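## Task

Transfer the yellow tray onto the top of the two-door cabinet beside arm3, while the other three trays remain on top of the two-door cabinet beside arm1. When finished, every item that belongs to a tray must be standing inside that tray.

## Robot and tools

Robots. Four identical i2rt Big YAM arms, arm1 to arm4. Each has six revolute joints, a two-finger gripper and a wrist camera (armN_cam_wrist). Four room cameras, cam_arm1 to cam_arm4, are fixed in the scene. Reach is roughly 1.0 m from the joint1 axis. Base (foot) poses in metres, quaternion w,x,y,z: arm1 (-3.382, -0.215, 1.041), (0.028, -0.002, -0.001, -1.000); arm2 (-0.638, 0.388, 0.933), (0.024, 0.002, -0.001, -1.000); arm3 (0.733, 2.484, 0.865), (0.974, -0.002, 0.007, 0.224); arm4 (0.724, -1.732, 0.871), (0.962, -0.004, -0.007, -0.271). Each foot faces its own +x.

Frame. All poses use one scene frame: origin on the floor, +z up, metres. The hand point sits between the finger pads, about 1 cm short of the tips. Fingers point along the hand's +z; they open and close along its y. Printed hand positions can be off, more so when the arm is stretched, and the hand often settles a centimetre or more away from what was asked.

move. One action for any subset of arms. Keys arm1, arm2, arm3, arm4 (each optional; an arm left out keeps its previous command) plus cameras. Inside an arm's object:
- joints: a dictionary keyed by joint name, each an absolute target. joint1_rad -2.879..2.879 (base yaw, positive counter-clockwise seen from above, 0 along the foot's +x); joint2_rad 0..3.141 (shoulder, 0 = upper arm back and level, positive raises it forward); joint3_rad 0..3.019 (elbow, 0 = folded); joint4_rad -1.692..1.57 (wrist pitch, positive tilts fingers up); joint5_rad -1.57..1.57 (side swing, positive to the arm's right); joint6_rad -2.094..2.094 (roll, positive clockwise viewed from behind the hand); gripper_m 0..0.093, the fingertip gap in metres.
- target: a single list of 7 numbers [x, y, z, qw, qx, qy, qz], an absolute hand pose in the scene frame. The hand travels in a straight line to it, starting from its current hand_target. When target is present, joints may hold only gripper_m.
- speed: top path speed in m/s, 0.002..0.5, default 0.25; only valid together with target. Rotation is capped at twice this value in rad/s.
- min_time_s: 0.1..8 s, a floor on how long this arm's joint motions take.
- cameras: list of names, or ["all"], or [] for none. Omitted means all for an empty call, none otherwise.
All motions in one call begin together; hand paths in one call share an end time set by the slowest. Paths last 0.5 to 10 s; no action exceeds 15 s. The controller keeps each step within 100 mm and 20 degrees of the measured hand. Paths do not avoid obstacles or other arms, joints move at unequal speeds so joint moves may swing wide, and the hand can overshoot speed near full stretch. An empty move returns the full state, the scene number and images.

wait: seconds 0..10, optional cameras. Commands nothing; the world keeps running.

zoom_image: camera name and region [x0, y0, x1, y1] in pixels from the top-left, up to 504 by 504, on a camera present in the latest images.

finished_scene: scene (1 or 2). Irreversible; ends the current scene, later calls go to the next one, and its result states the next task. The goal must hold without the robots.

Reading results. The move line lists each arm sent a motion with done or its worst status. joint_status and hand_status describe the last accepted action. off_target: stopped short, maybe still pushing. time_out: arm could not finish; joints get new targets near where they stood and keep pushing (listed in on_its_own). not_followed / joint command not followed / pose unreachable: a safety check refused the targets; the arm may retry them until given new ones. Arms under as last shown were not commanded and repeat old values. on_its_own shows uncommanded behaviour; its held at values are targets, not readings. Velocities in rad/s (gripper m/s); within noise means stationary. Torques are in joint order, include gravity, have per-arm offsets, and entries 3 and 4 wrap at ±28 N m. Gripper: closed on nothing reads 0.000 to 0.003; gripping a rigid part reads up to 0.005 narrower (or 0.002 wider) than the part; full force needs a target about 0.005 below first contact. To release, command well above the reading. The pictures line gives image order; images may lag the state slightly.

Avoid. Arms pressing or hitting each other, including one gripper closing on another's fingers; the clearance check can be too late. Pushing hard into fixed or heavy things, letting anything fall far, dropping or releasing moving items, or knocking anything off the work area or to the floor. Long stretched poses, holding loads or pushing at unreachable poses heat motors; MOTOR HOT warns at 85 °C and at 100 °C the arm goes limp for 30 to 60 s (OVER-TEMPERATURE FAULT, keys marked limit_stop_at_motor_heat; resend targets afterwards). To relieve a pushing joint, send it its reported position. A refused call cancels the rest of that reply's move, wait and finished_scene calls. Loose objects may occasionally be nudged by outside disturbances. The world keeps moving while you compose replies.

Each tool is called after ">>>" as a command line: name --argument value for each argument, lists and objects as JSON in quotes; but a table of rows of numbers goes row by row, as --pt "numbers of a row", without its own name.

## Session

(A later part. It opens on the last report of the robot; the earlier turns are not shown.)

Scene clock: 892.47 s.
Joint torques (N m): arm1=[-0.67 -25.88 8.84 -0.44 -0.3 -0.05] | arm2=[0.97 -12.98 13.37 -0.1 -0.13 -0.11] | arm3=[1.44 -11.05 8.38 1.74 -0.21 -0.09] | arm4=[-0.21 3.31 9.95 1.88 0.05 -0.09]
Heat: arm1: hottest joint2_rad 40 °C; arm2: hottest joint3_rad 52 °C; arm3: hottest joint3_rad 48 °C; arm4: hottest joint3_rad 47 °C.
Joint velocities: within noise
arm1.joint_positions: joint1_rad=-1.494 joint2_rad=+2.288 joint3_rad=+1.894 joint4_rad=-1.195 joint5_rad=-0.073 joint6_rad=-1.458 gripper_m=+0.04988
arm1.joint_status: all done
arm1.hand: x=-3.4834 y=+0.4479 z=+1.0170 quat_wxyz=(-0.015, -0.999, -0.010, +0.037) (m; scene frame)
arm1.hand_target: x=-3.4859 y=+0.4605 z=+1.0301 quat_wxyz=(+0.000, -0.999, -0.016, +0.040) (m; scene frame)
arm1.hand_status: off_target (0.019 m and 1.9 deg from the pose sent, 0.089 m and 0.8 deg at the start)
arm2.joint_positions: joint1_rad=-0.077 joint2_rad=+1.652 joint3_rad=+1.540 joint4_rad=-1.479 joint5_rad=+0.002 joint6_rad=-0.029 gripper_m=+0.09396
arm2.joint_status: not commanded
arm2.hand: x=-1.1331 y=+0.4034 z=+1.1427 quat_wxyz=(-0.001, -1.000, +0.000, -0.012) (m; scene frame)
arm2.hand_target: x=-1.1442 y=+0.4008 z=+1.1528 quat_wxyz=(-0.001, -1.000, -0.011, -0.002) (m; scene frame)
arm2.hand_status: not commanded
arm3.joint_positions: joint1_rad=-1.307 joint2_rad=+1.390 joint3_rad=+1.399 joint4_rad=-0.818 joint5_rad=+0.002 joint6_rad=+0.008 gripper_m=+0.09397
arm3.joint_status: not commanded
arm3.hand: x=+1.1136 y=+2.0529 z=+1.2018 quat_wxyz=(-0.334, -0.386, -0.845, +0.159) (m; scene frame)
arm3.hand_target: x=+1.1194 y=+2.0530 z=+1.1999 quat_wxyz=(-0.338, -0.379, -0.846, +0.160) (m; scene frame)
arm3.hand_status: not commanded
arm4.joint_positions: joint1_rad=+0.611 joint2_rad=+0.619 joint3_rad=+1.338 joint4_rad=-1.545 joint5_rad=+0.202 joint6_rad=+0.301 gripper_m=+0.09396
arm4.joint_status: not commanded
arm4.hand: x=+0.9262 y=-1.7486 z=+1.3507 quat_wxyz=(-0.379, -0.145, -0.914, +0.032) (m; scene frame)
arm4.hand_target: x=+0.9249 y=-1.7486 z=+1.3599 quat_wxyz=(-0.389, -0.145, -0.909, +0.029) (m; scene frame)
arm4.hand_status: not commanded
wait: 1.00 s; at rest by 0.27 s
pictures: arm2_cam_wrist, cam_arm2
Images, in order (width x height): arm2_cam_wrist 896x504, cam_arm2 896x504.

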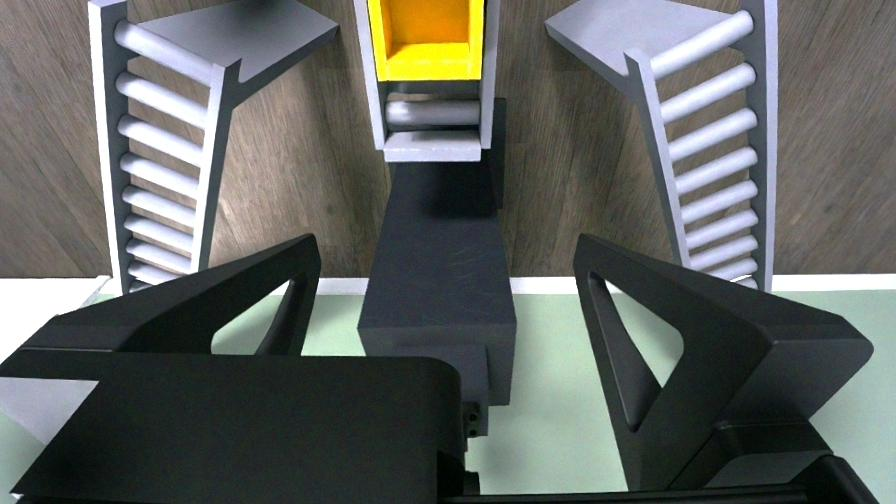

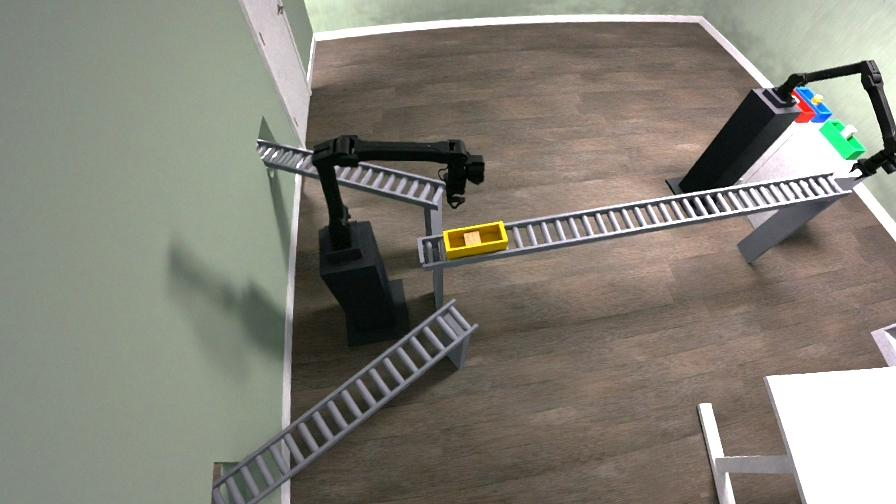

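>>> wait --seconds 0.5 --cameras '["cam_arm2", "arm2_cam_wrist"]'

>>> zoom_image --camera "arm2_cam_wrist" --region '[300, 0, 560, 200]'

>>> zoom_image --camera "cam_arm2" --region '[380, 130, 580, 290]'

Scene clock: 906.43 s.
Joint torques (N m): arm1=[-0.85 -25.82 8.83 -0.44 -0.3 -0.05] | arm2=[1.2 -13.16 13.23 -0.1 -0.14 -0.11] | arm3=[1.67 -10.99 8.39 1.77 -0.21 -0.12] | arm4=[-0.73 3.43 9.99 1.87 0.02 -0.07]
Heat: arm1: hottest joint2_rad 39 °C; arm2: hottest joint3_rad 53 °C; arm3: hottest joint3_rad 48 °C; arm4: hottest joint3_rad 47 °C.
Joint velocities: within noise
arm1.joint_positions: joint1_rad=-1.494 joint2_rad=+2.288 joint3_rad=+1.894 joint4_rad=-1.195 joint5_rad=-0.073 joint6_rad=-1.458 gripper_m=+0.04988
arm1.joint_status: all done
arm1.hand: x=-3.4834 y=+0.4479 z=+1.0170 quat_wxyz=(-0.015, -0.999, -0.010, +0.037) (m; scene frame)
arm1.hand_target: x=-3.4859 y=+0.4605 z=+1.0301 quat_wxyz=(+0.000, -0.999, -0.016, +0.040) (m; scene frame)
arm1.hand_status: off_target (0.019 m and 1.9 deg from the pose sent, 0.089 m and 0.8 deg at the start)
arm2.joint_positions: joint1_rad=-0.077 joint2_rad=+1.652 joint3_rad=+1.540 joint4_rad=-1.479 joint5_rad=+0.002 joint6_rad=-0.029 gripper_m=+0.09396
arm2.joint_status: not commanded
arm2.hand: x=-1.1331 y=+0.4034 z=+1.1427 quat_wxyz=(-0.001, -1.000, +0.000, -0.012) (m; scene frame)
arm2.hand_target: x=-1.1442 y=+0.4008 z=+1.1528 quat_wxyz=(-0.001, -1.000, -0.011, -0.002) (m; scene frame)
arm2.hand_status: not commanded
arm3.joint_positions: joint1_rad=-1.307 joint2_rad=+1.390 joint3_rad=+1.399 joint4_rad=-0.818 joint5_rad=+0.002 joint6_rad=+0.008 gripper_m=+0.09397
arm3.joint_status: not commanded
arm3.hand: x=+1.1136 y=+2.0529 z=+1.2018 quat_wxyz=(-0.334, -0.386, -0.845, +0.159) (m; scene frame)
arm3.hand_target: x=+1.1194 y=+2.0530 z=+1.1999 quat_wxyz=(-0.338, -0.379, -0.846, +0.160) (m; scene frame)
arm3.hand_status: not commanded
arm4.joint_positions: joint1_rad=+0.611 joint2_rad=+0.619 joint3_rad=+1.338 joint4_rad=-1.545 joint5_rad=+0.202 joint6_rad=+0.301 gripper_m=+0.09396
arm4.joint_status: not commanded
arm4.hand: x=+0.9262 y=-1.7486 z=+1.3507 quat_wxyz=(-0.379, -0.145, -0.914, +0.032) (m; scene frame)
arm4.hand_target: x=+0.9249 y=-1.7486 z=+1.3599 quat_wxyz=(-0.389, -0.145, -0.909, +0.029) (m; scene frame)
arm4.hand_status: not commanded
wait: 0.50 s; at rest from the start
pictures: arm2_cam_wrist, cam_arm2
Images, in order (width x height): arm2_cam_wrist 896x504, cam_arm2 896x504.

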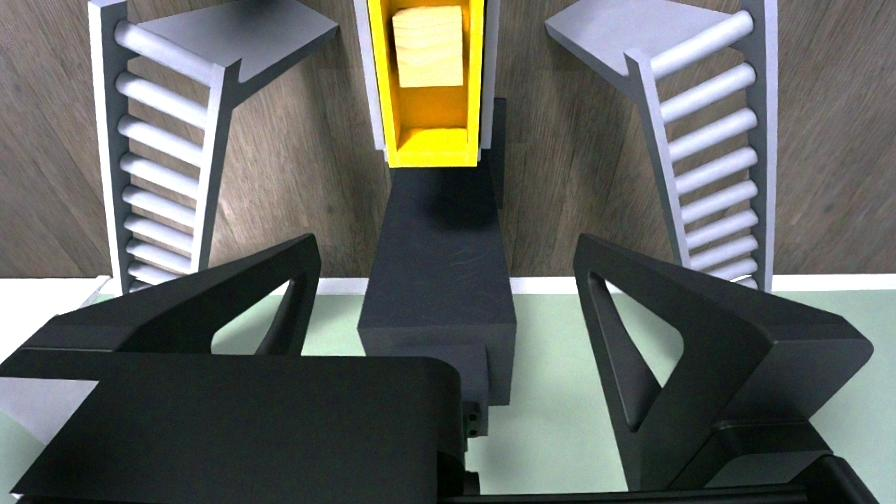

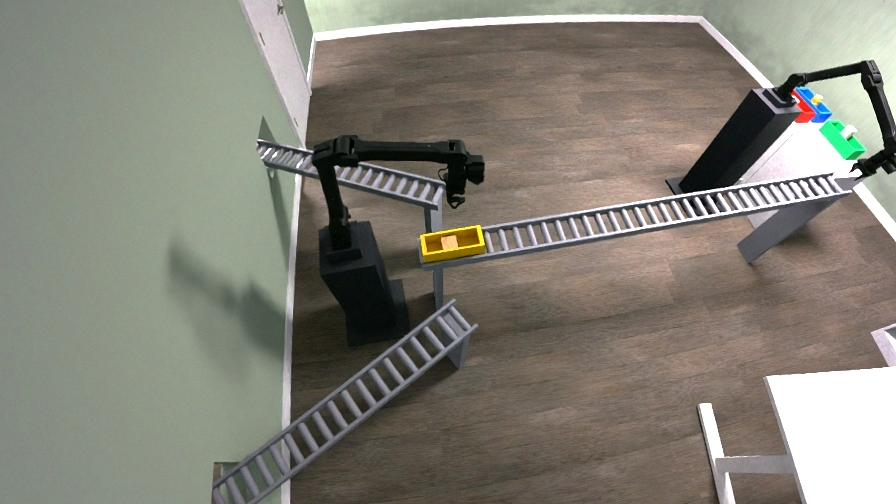

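Scaled by 1.938 from the camera's 896x504 image, which has a finer 1280x720 frame.

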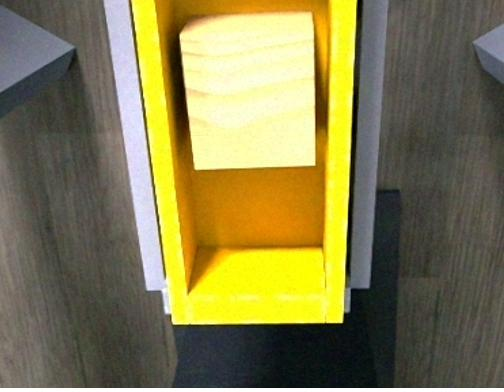

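Scaled by 2.520 from the camera's 896x504 image, which has a finer 1280x720 frame.

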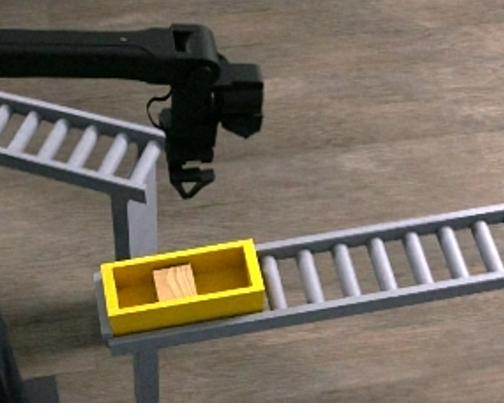

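>>> move --arm2 '{"target": [-1.212, 0.332, 0.86, 0, 0.99995, 0.0105, 0], "speed": 0.2, "joints": {"gripper_m": 0.065}}' --cameras '["arm2_cam_wrist", "cam_arm2"]'

>>> zoom_image --camera "arm2_cam_wrist" --region '[280, 0, 680, 320]'

>>> zoom_image --camera "cam_arm2" --region '[380, 130, 580, 290]'

Scene clock: 944.37 s.
Joint torques (N m): arm1=[-0.79 -25.7 8.84 -0.46 -0.3 -0.05] | arm2=[1.14 -16.56 9.99 0.68 -0.03 0.17] | arm3=[1.38 -10.81 8.38 1.78 -0.21 -0.11] | arm4=[-0.85 3.55 9.89 2.06 -0.01 -0.09]
Heat: arm1: hottest joint3_rad 39 °C; arm2: hottest joint3_rad 52 °C; arm3: hottest joint3_rad 49 °C; arm4: hottest joint3_rad 47 °C.
move: arm2 off_target
Joint velocities: within noise
arm1, arm3, arm4: as last shown
arm2.joint_positions: joint1_rad=+0.043 joint2_rad=+2.111 joint3_rad=+1.411 joint4_rad=-0.900 joint5_rad=+0.002 joint6_rad=+0.061 gripper_m=+0.06509
arm2.joint_status: all done
arm2.hand: x=-1.1953 y=+0.3373 z=+0.8576 quat_wxyz=(+0.001, -1.000, -0.016, -0.016) (m; scene frame)
arm2.hand_target: x=-1.2115 y=+0.3320 z=+0.8604 quat_wxyz=(+0.000, -1.000, -0.011, +0.000) (m; scene frame)
arm2.hand_status: off_target (0.018 m and 1.9 deg from the pose sent, 0.302 m and 1.8 deg at the start)
pictures: arm2_cam_wrist, cam_arm2
Images, in order (width x height): arm2_cam_wrist 896x504, cam_arm2 896x504.

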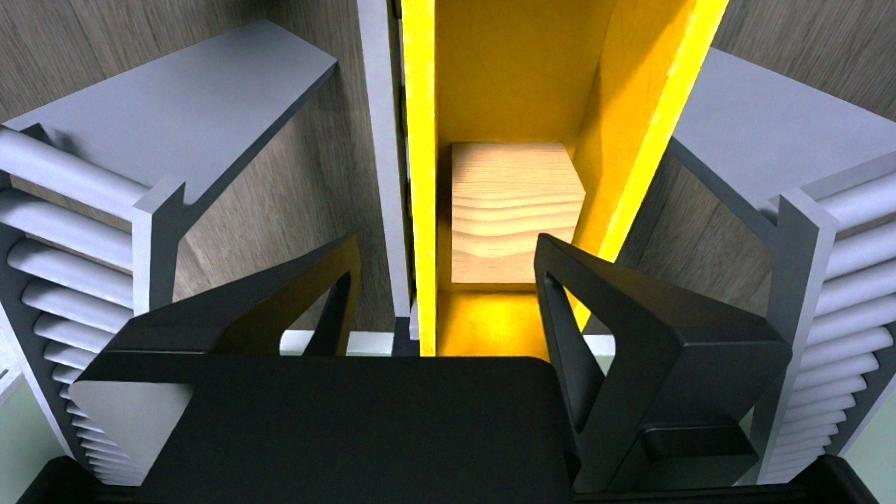

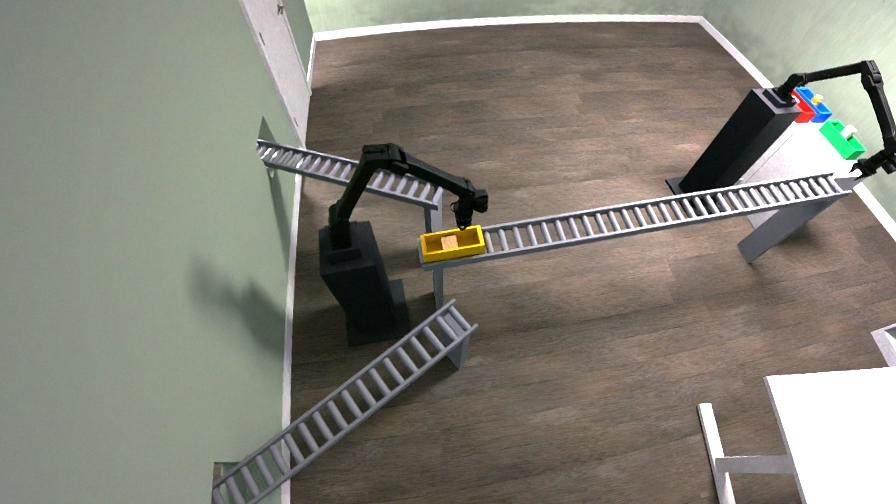

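Scaled by 1.260 from the camera's 896x504 image, which has a finer 1280x720 frame.

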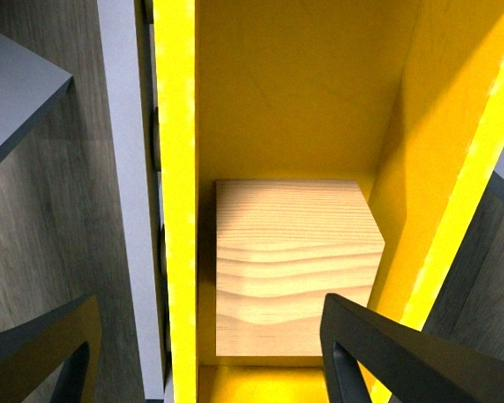

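Scaled by 2.520 from the camera's 896x504 image, which has a finer 1280x720 frame.

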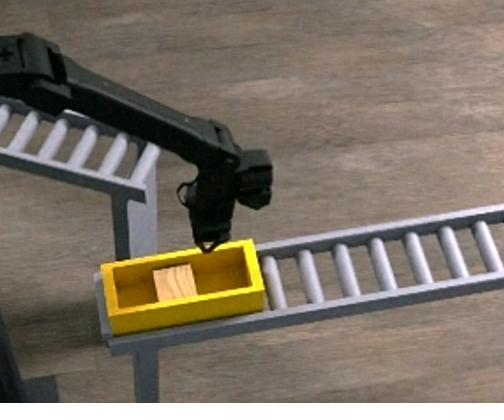

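>>> move --arm2 '{"target": [-1.217, 0.3195, 0.803, 0, 0.99995, 0.0105, 0], "speed": 0.12}' --cameras '["arm2_cam_wrist"]'

>>> zoom_image --camera "arm2_cam_wrist" --region '[280, 60, 680, 360]'

Scene clock: 958.33 s.
Joint torques (N m): arm1=[-0.73 -25.82 8.85 -0.42 -0.31 -0.06] | arm2=[1.38 -17.14 9.17 0.7 -0.03 0.18] | arm3=[1.44 -10.93 8.39 1.74 -0.21 -0.1] | arm4=[-1.03 3.72 10 1.84 0.05 -0.08]
Heat: arm1: hottest joint3_rad 39 °C; arm2: hottest joint3_rad 52 °C; arm3: hottest joint3_rad 49 °C; arm4: hottest joint3_rad 47 °C.
move: arm2 off_target
Joint velocities: within noise
arm1, arm3, arm4: as last shown
arm2.joint_positions: joint1_rad=+0.063 joint2_rad=+2.217 joint3_rad=+1.432 joint4_rad=-0.806 joint5_rad=+0.002 joint6_rad=+0.081 gripper_m=+0.06509
arm2.joint_status: not commanded
arm2.hand: x=-1.2033 y=+0.3248 z=+0.8047 quat_wxyz=(+0.001, -1.000, -0.015, -0.012) (m; scene frame)
arm2.hand_target: x=-1.2167 y=+0.3195 z=+0.8034 quat_wxyz=(+0.000, -1.000, -0.011, +0.000) (m; scene frame)
arm2.hand_status: off_target (0.015 m and 1.5 deg from the pose sent, 0.061 m and 1.9 deg at the start)
pictures: arm2_cam_wrist
Images, in order (width x height): arm2_cam_wrist 896x504.

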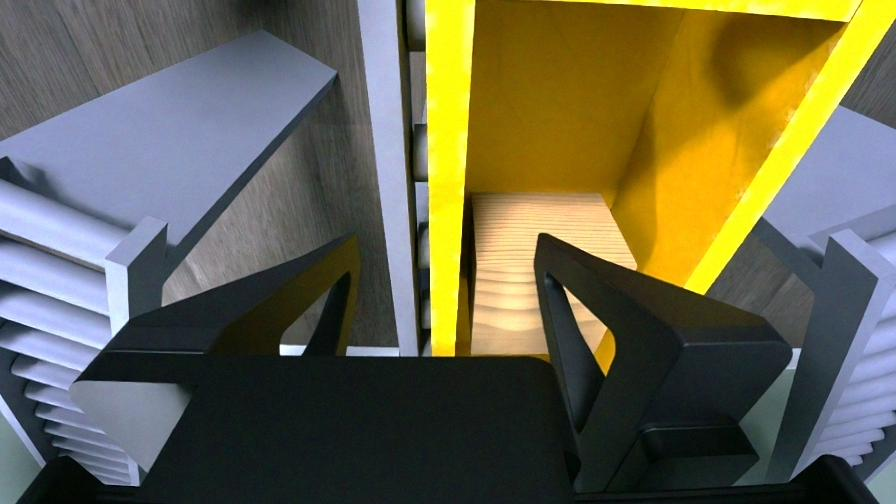

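Scaled by 1.260 from the camera's 896x504 image, which has a finer 1280x720 frame.

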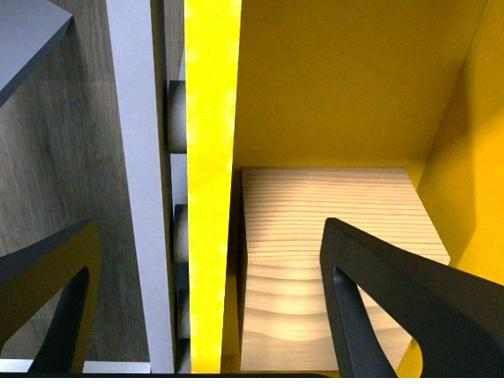

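>>> move --arm2 '{"target": [-1.217, 0.3195, 0.761, 0, 0.99995, 0.0105, 0], "speed": 0.1}' --cameras '["arm2_cam_wrist"]'

>>> zoom_image --camera "arm2_cam_wrist" --region '[280, 60, 680, 360]'

Scene clock: 968.53 s.
Joint torques (N m): arm1=[-0.85 -25.52 8.84 -0.43 -0.3 -0.05] | arm2=[1.08 -17.38 8.54 0.69 -0.04 0.18] | arm3=[1.26 -10.75 8.35 1.76 -0.2 -0.11] | arm4=[-0.91 3.96 9.95 1.88 0.01 -0.07]
Heat: arm1: hottest joint3_rad 39 °C; arm2: hottest joint3_rad 50 °C; arm3: hottest joint3_rad 49 °C; arm4: hottest joint3_rad 47 °C.
move: arm2 off_target
Joint velocities: within noise
arm1, arm3, arm4: as last shown
arm2.joint_positions: joint1_rad=+0.063 joint2_rad=+2.296 joint3_rad=+1.443 joint4_rad=-0.737 joint5_rad=+0.002 joint6_rad=+0.081 gripper_m=+0.06509
arm2.joint_status: not commanded
arm2.hand: x=-1.2045 y=+0.3246 z=+0.7643 quat_wxyz=(+0.001, -1.000, -0.015, -0.011) (m; scene frame)
arm2.hand_target: x=-1.2167 y=+0.3195 z=+0.7613 quat_wxyz=(+0.000, -1.000, -0.011, +0.000) (m; scene frame)
arm2.hand_status: off_target (0.014 m and 1.4 deg from the pose sent, 0.046 m and 1.5 deg at the start)
pictures: arm2_cam_wrist
Images, in order (width x height): arm2_cam_wrist 896x504.

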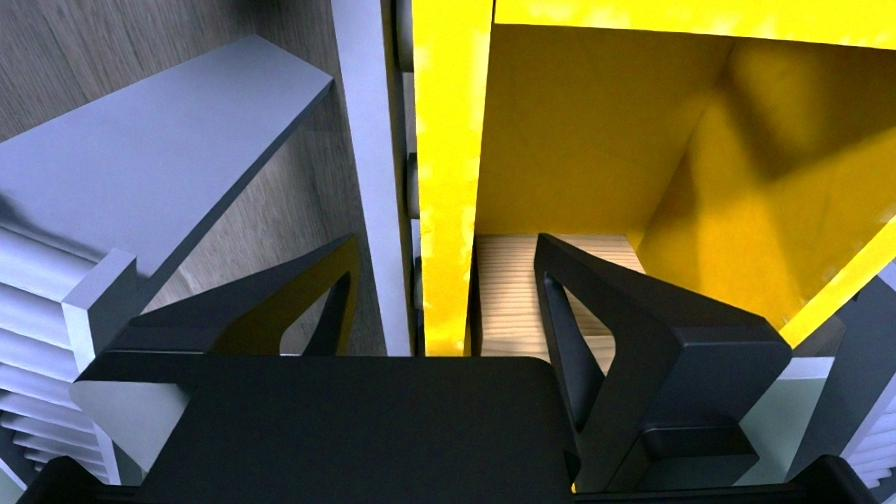

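Scaled by 1.260 from the camera's 896x504 image, which has a finer 1280x720 frame.

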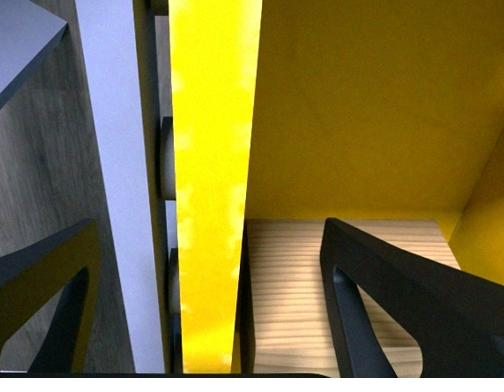

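>>> move --arm2 '{"joints": {"gripper_m": 0.004}}' --cameras '["arm2_cam_wrist"]'

Scene clock: 971.83 s.
Joint torques (N m): arm1=[-0.85 -25.64 8.83 -0.38 -0.3 -0.05] | arm2=[1.08 -17.2 8.59 0.72 -0.03 0.13] | arm3=[1.38 -10.99 8.36 1.74 -0.21 -0.11] | arm4=[-1.08 3.37 9.94 1.83 0.04 -0.15]
Heat: arm1: hottest joint3_rad 39 °C; arm2: hottest joint3_rad 49 °C; arm3: hottest joint3_rad 49 °C; arm4: hottest joint3_rad 47 °C.
move: arm2 off_target
Joint velocities: within noise
arm1, arm3, arm4: as last shown
arm2.joint_positions: joint1_rad=+0.063 joint2_rad=+2.296 joint3_rad=+1.443 joint4_rad=-0.737 joint5_rad=+0.002 joint6_rad=+0.087 gripper_m=+0.01243
arm2.joint_status: gripper_m off_target (ended at +0.01246, target +0.00400)
arm2.hand: x=-1.2045 y=+0.3245 z=+0.7643 quat_wxyz=(+0.000, -1.000, -0.012, -0.011) (m; scene frame)
arm2.hand_target: x=-1.2166 y=+0.3195 z=+0.7613 quat_wxyz=(+0.000, -1.000, -0.011, +0.000) (m; scene frame)
arm2.hand_status: not commanded
pictures: arm2_cam_wrist
Images, in order (width x height): arm2_cam_wrist 896x504.

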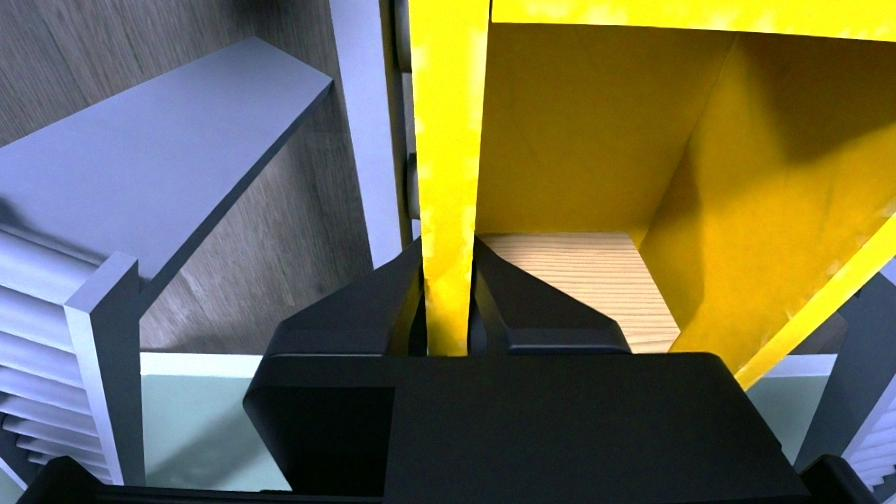

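>>> move --arm2 '{"target": [-1.217, 0.3195, 0.93, 0, 0.99995, 0.0105, 0], "speed": 0.12}' --cameras '["arm2_cam_wrist", "cam_arm2"]'

Scene clock: 986.57 s.
Joint torques (N m): arm1=[-0.67 -25.64 8.84 -0.39 -0.31 -0.06] | arm2=[1.26 -19.96 11.88 -0.69 0.07 0.12] | arm3=[1.73 -11.05 8.38 1.81 -0.2 -0.11] | arm4=[-0.73 3.31 10.02 2.03 0.02 -0.07]
Heat: arm1: hottest joint3_rad 39 °C; arm2: hottest joint3_rad 48 °C; arm3: hottest joint3_rad 49 °C; arm4: hottest joint3_rad 47 °C.
move: arm2 off_target
Joint velocities: within noise
arm1, arm3, arm4: as last shown
arm2.joint_positions: joint1_rad=+0.063 joint2_rad=+2.064 joint3_rad=+1.455 joint4_rad=-1.019 joint5_rad=-0.001 joint6_rad=+0.087 gripper_m=+0.01243
arm2.joint_status: not commanded
arm2.hand: x=-1.1942 y=+0.3256 z=+0.8965 quat_wxyz=(+0.001, -0.999, -0.012, -0.030) (m; scene frame)
arm2.hand_target: x=-1.2156 y=+0.3196 z=+0.9303 quat_wxyz=(+0.000, -1.000, -0.011, +0.000) (m; scene frame)
arm2.hand_status: off_target (0.041 m and 3.5 deg from the pose sent, 0.166 m and 1.2 deg at the start)
pictures: arm2_cam_wrist, cam_arm2
Images, in order (width x height): arm2_cam_wrist 896x504, cam_arm2 896x504.

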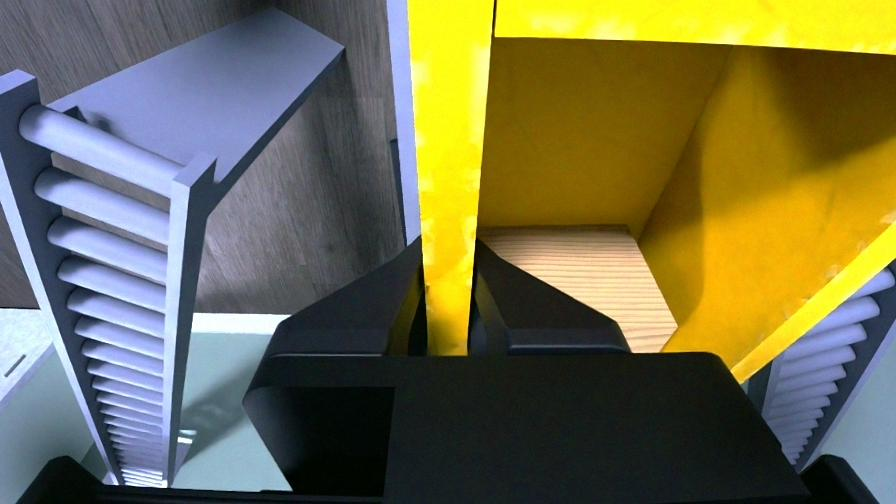

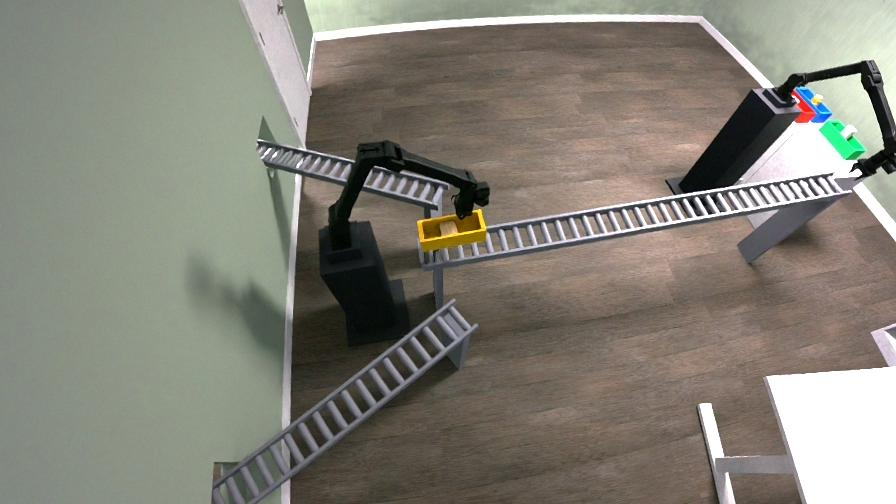

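>>> move --arm2 '{"target": [-1.048, 0.748, 0.85, -0.0301, 0.967, 0.2529, 0.0024], "speed": 0.2}' --cameras '["arm2_cam_wrist", "cam_arm2"]'

>>> zoom_image --camera "cam_arm2" --region '[360, 220, 560, 420]'

>>> zoom_image --camera "arm2_cam_wrist" --region '[280, 0, 680, 320]'

Scene clock: 1002.83 s.
Joint torques (N m): arm1=[-0.44 -25.58 8.79 -0.46 -0.29 -0.07] | arm2=[1.2 -16.79 10.39 0.59 0.18 -0.09] | arm3=[1.67 -10.75 8.34 1.78 -0.21 -0.1] | arm4=[-0.03 3.9 9.96 1.96 0.05 -0.09]
Heat: arm1: hottest joint3_rad 40 °C; arm2: hottest joint3_rad 48 °C; arm3: hottest joint3_rad 49 °C; arm4: hottest joint3_rad 47 °C.
move: arm2 off_target
Joint velocities: within noise
arm1, arm3, arm4: as last shown
arm2.joint_positions: joint1_rad=-0.762 joint2_rad=+2.060 joint3_rad=+1.236 joint4_rad=-0.760 joint5_rad=+0.031 joint6_rad=-1.205 gripper_m=+0.01243
arm2.joint_status: not commanded
arm2.hand: x=-1.0239 y=+0.7299 z=+0.8351 quat_wxyz=(+0.002, -0.970, -0.243, -0.018) (m; scene frame)
arm2.hand_target: x=-1.0472 y=+0.7470 z=+0.8511 quat_wxyz=(+0.030, -0.967, -0.253, -0.002) (m; scene frame)
arm2.hand_status: off_target (0.034 m and 3.8 deg from the pose sent, 0.449 m and 28.3 deg at the start)
pictures: arm2_cam_wrist, cam_arm2
Images, in order (width x height): arm2_cam_wrist 896x504, cam_arm2 896x504.

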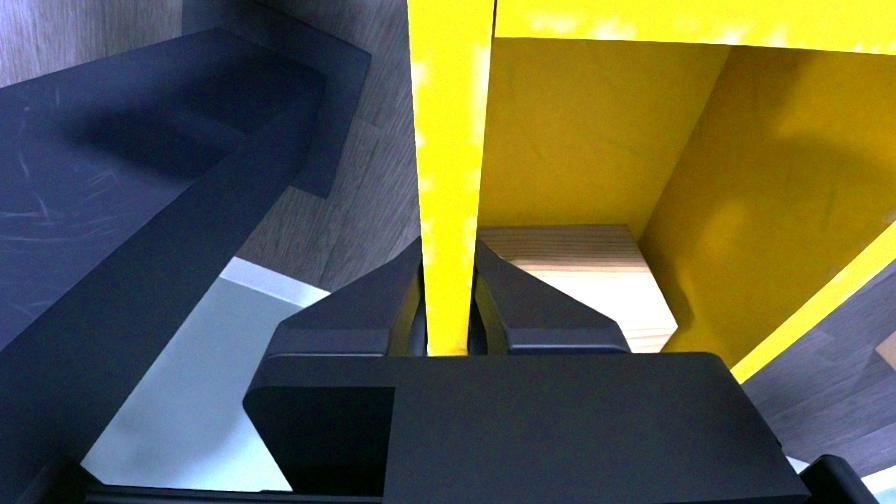

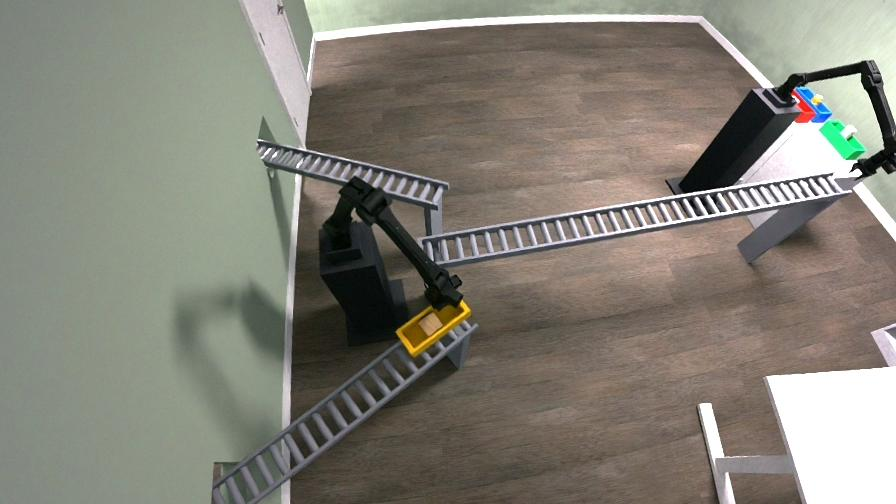

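Scaled by 2.520 from the camera's 896x504 image, which has a finer 1280x720 frame.

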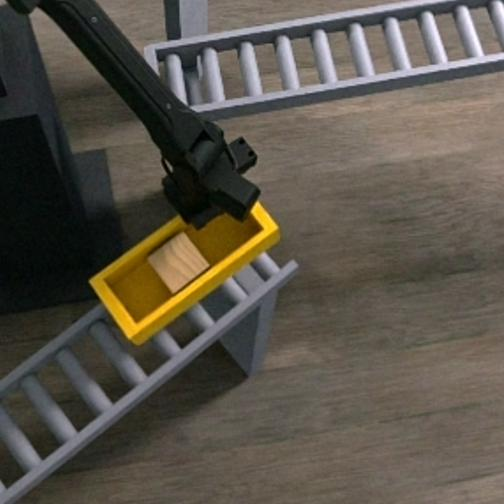

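Scaled by 1.260 from the camera's 896x504 image, which has a finer 1280x720 frame.

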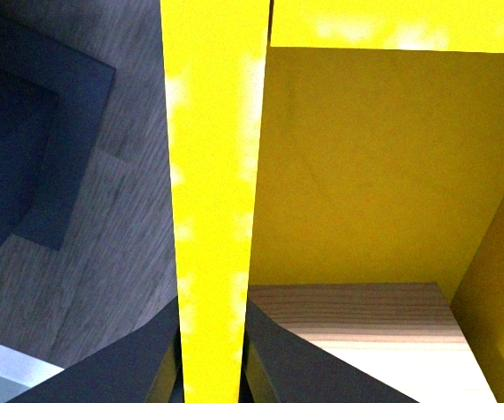

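>>> move --arm2 '{"target": [-1.0523, 0.756, 0.765, -0.0301, 0.9646, 0.2622, 0.0021], "speed": 0.12}' --cameras '["arm2_cam_wrist", "cam_arm2"]'

>>> zoom_image --camera "cam_arm2" --region '[380, 270, 500, 390]'

>>> zoom_image --camera "arm2_cam_wrist" --region '[280, 0, 680, 320]'

Scene clock: 1029.77 s.
Joint torques (N m): arm1=[-0.67 -25.7 8.87 -0.4 -0.29 -0.06] | arm2=[0.38 -15.62 9.26 1.61 -0.23 -0.16] | arm3=[1.49 -10.87 8.38 1.74 -0.2 -0.11] | arm4=[-1.2 3.19 10.14 1.94 0.05 -0.09]
Heat: arm1: hottest joint3_rad 40 °C; arm2: hottest joint3_rad 47 °C; arm3: hottest joint3_rad 49 °C; arm4: hottest joint3_rad 47 °C.
move: arm2 off_target
Joint velocities: within noise
arm1, arm3, arm4: as last shown
arm2.joint_positions: joint1_rad=-0.761 joint2_rad=+2.216 joint3_rad=+1.271 joint4_rad=-0.637 joint5_rad=+0.039 joint6_rad=-1.221 gripper_m=+0.01243
arm2.joint_status: not commanded
arm2.hand: x=-1.0297 y=+0.7363 z=+0.7652 quat_wxyz=(+0.005, -0.968, -0.252, -0.021) (m; scene frame)
arm2.hand_target: x=-1.0514 y=+0.7552 z=+0.7665 quat_wxyz=(+0.030, -0.965, -0.262, -0.002) (m; scene frame)
arm2.hand_status: off_target (0.030 m and 3.8 deg from the pose sent, 0.080 m and 4.3 deg at the start)
pictures: arm2_cam_wrist, cam_arm2
Images, in order (width x height): arm2_cam_wrist 896x504, cam_arm2 896x504.

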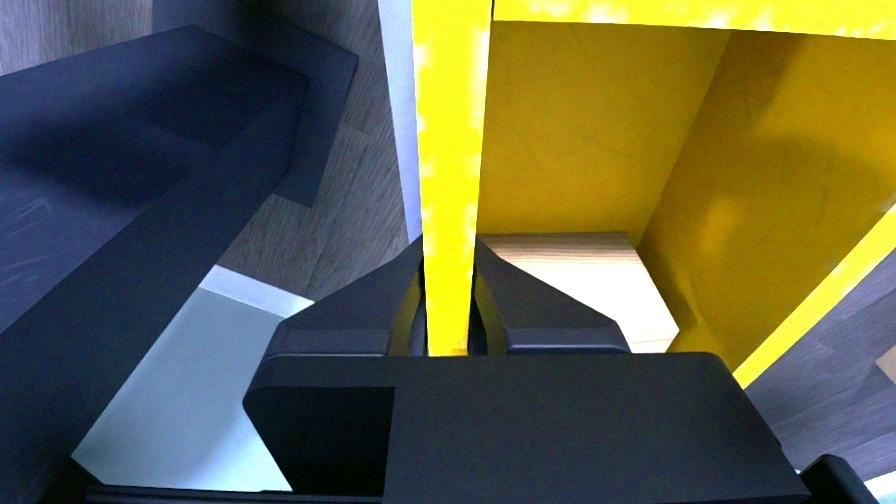

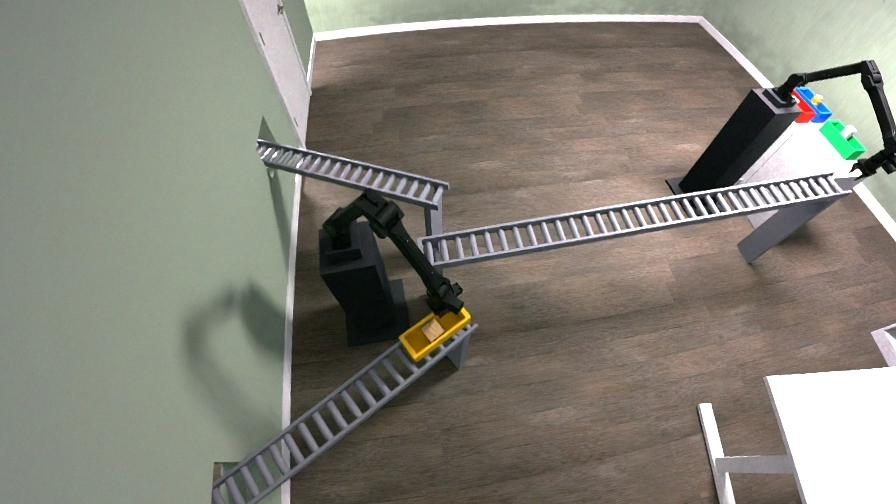

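Scaled by 4.200 from the camera's 896x504 image, which has a finer 1280x720 frame.

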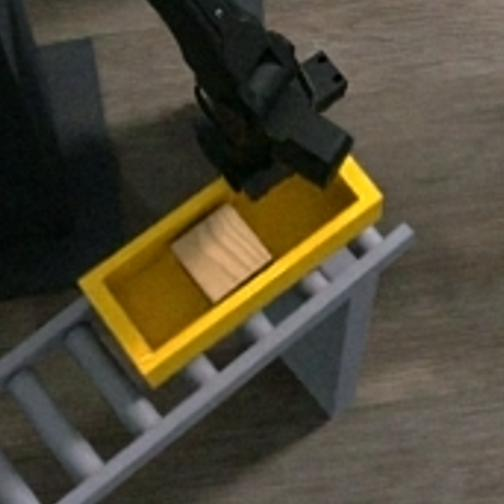

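Scaled by 1.260 from the camera's 896x504 image, which has a finer 1280x720 frame.

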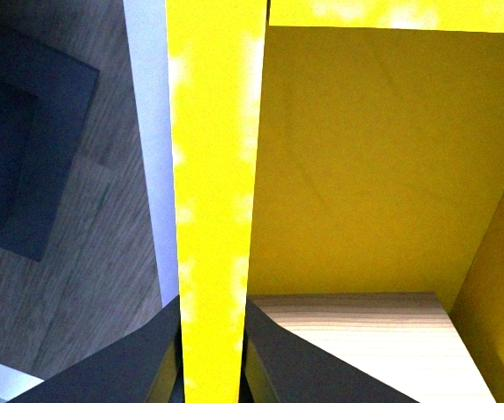

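>>> move --arm2 '{"target": [-1.0523, 0.755, 0.722, -0.0301, 0.9616, 0.2731, 0.002], "speed": 0.1}' --cameras '["arm2_cam_wrist", "cam_arm2"]'

>>> zoom_image --camera "cam_arm2" --region '[380, 280, 500, 400]'

>>> zoom_image --camera "arm2_cam_wrist" --region '[280, 0, 680, 320]'

Scene clock: 1064.37 s.
Joint torques (N m): arm1=[-0.73 -25.64 8.8 -0.39 -0.28 -0.06] | arm2=[0.44 -13.33 8.35 1.77 -0.02 -0.2] | arm3=[1.38 -11.05 8.35 1.72 -0.2 -0.11] | arm4=[-0.56 3.72 10.06 1.89 0.02 -0.08]
Heat: arm1: hottest joint3_rad 40 °C; arm2: hottest joint3_rad 48 °C; arm3: hottest joint3_rad 49 °C; arm4: hottest joint3_rad 47 °C.
move: arm2 off_target
Joint velocities: within noise
arm1.joint_positions: joint1_rad=-1.494 joint2_rad=+2.288 joint3_rad=+1.894 joint4_rad=-1.195 joint5_rad=-0.073 joint6_rad=-1.458 gripper_m=+0.04988
arm1.joint_status: not commanded
arm1.hand: x=-3.4834 y=+0.4479 z=+1.0170 quat_wxyz=(-0.015, -0.999, -0.010, +0.037) (m; scene frame)
arm1.hand_target: x=-3.4859 y=+0.4605 z=+1.0301 quat_wxyz=(+0.000, -0.999, -0.016, +0.040) (m; scene frame)
arm1.hand_status: not commanded
arm2.joint_positions: joint1_rad=-0.761 joint2_rad=+2.270 joint3_rad=+1.297 joint4_rad=-0.565 joint5_rad=+0.034 joint6_rad=-1.238 gripper_m=+0.01243
arm2.joint_status: not commanded
arm2.hand: x=-1.0423 y=+0.7459 z=+0.7436 quat_wxyz=(+0.021, -0.966, -0.259, -0.006) (m; scene frame)
arm2.hand_target: x=-1.0512 y=+0.7541 z=+0.7232 quat_wxyz=(+0.030, -0.962, -0.273, -0.002) (m; scene frame)
arm2.hand_status: off_target (0.026 m and 2.0 deg from the pose sent, 0.052 m and 4.4 deg at the start)
arm3.joint_positions: joint1_rad=-1.307 joint2_rad=+1.390 joint3_rad=+1.399 joint4_rad=-0.818 joint5_rad=+0.002 joint6_rad=+0.008 gripper_m=+0.09397
arm3.joint_status: not commanded
arm3.hand: x=+1.1136 y=+2.0529 z=+1.2018 quat_wxyz=(-0.334, -0.386, -0.845, +0.159) (m; scene frame)
arm3.hand_target: x=+1.1194 y=+2.0530 z=+1.1999 quat_wxyz=(-0.338, -0.379, -0.846, +0.160) (m; scene frame)
arm3.hand_status: not commanded
arm4.joint_positions: joint1_rad=+0.611 joint2_rad=+0.619 joint3_rad=+1.338 joint4_rad=-1.545 joint5_rad=+0.202 joint6_rad=+0.301 gripper_m=+0.09396
arm4.joint_status: not commanded
arm4.hand: x=+0.9262 y=-1.7486 z=+1.3507 quat_wxyz=(-0.379, -0.145, -0.914, +0.032) (m; scene frame)
arm4.hand_target: x=+0.9249 y=-1.7486 z=+1.3599 quat_wxyz=(-0.389, -0.145, -0.909, +0.029) (m; scene frame)
arm4.hand_status: not commanded
pictures: arm2_cam_wrist, cam_arm2
Images, in order (width x height): arm2_cam_wrist 896x504, cam_arm2 896x504.

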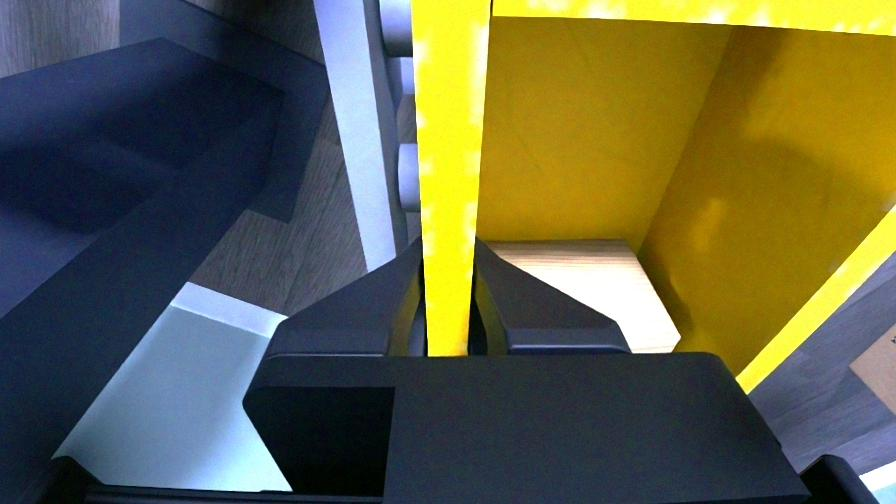

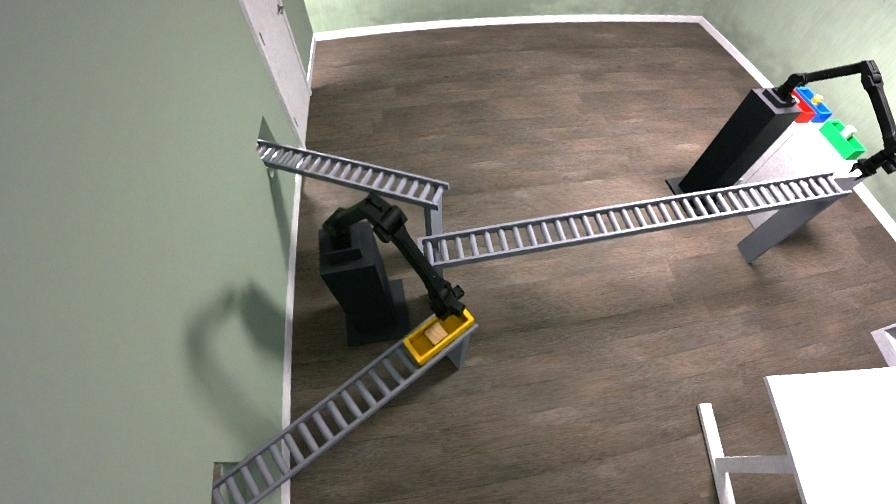

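Scaled by 4.200 from the camera's 896x504 image, which has a finer 1280x720 frame.

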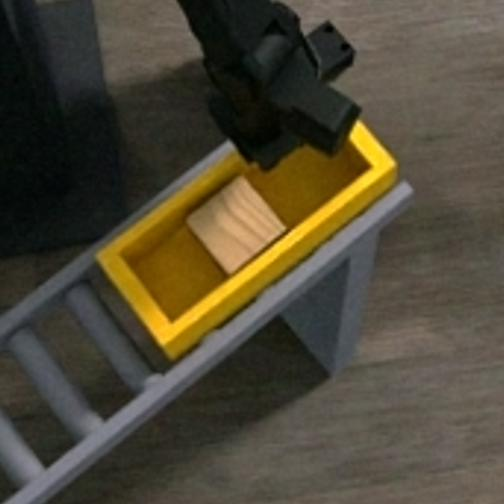

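Scaled by 1.260 from the camera's 896x504 image, which has a finer 1280x720 frame.

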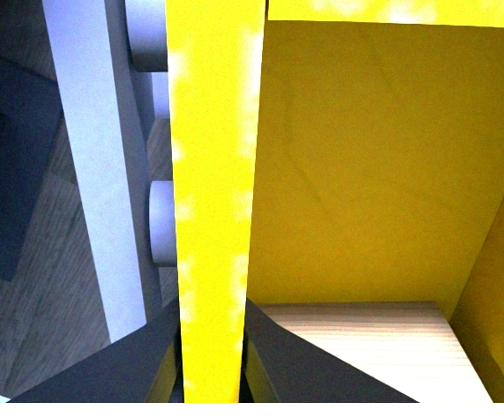

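>>> move --arm2 '{"target": [-1.044, 0.747, 0.84, 0, 0.9622, 0.2724, 0], "speed": 0.15, "joints": {"gripper_m": 0.05}}' --cameras '["arm2_cam_wrist", "cam_arm2"]'

Scene clock: 1083.27 s.
Joint torques (N m): arm1=[-0.73 -25.82 8.84 -0.47 -0.28 -0.06] | arm2=[-0.38 -16.91 7.54 -0.16 -0.28 -0.11] | arm3=[1.26 -10.87 8.34 1.76 -0.2 -0.09] | arm4=[-1.03 3.43 10.1 2.04 0.06 -0.12]
Heat: arm1: hottest joint3_rad 40 °C; arm2: hottest joint3_rad 46 °C; arm3: hottest joint3_rad 49 °C; arm4: hottest joint3_rad 48 °C.
move: arm2 done
Joint velocities: within noise
arm1, arm3, arm4: as last shown
arm2.joint_positions: joint1_rad=-0.763 joint2_rad=+2.092 joint3_rad=+1.302 joint4_rad=-0.778 joint5_rad=+0.002 joint6_rad=-1.258 gripper_m=+0.04994
arm2.joint_status: all done
arm2.hand: x=-1.0440 y=+0.7412 z=+0.8362 quat_wxyz=(+0.000, -0.963, -0.269, -0.002) (m; scene frame)
arm2.hand_target: x=-1.0439 y=+0.7470 z=+0.8400 quat_wxyz=(+0.000, -0.962, -0.272, +0.000) (m; scene frame)
arm2.hand_status: done (0.007 m and 0.5 deg from the pose sent, 0.096 m and 3.0 deg at the start)
pictures: arm2_cam_wrist, cam_arm2
Images, in order (width x height): arm2_cam_wrist 896x504, cam_arm2 896x504.

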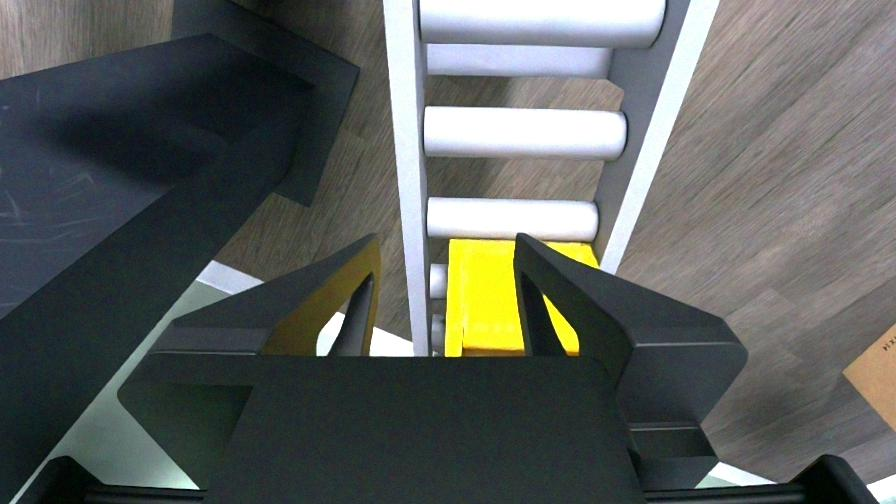

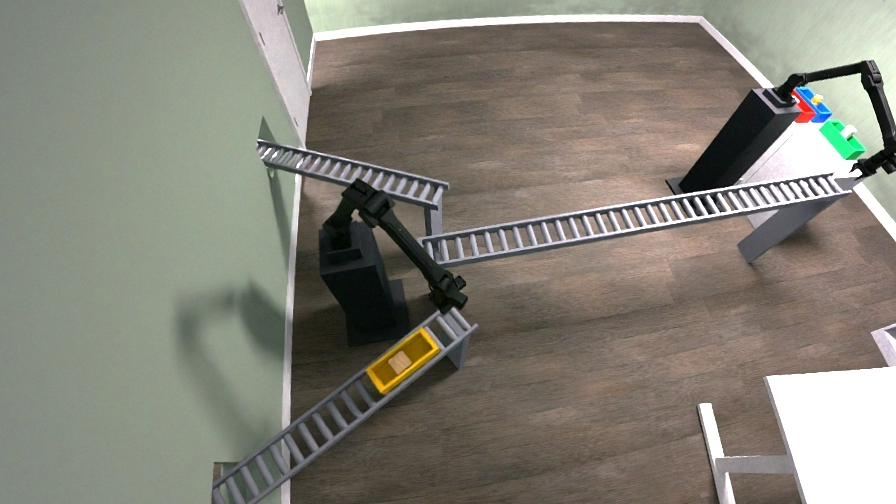

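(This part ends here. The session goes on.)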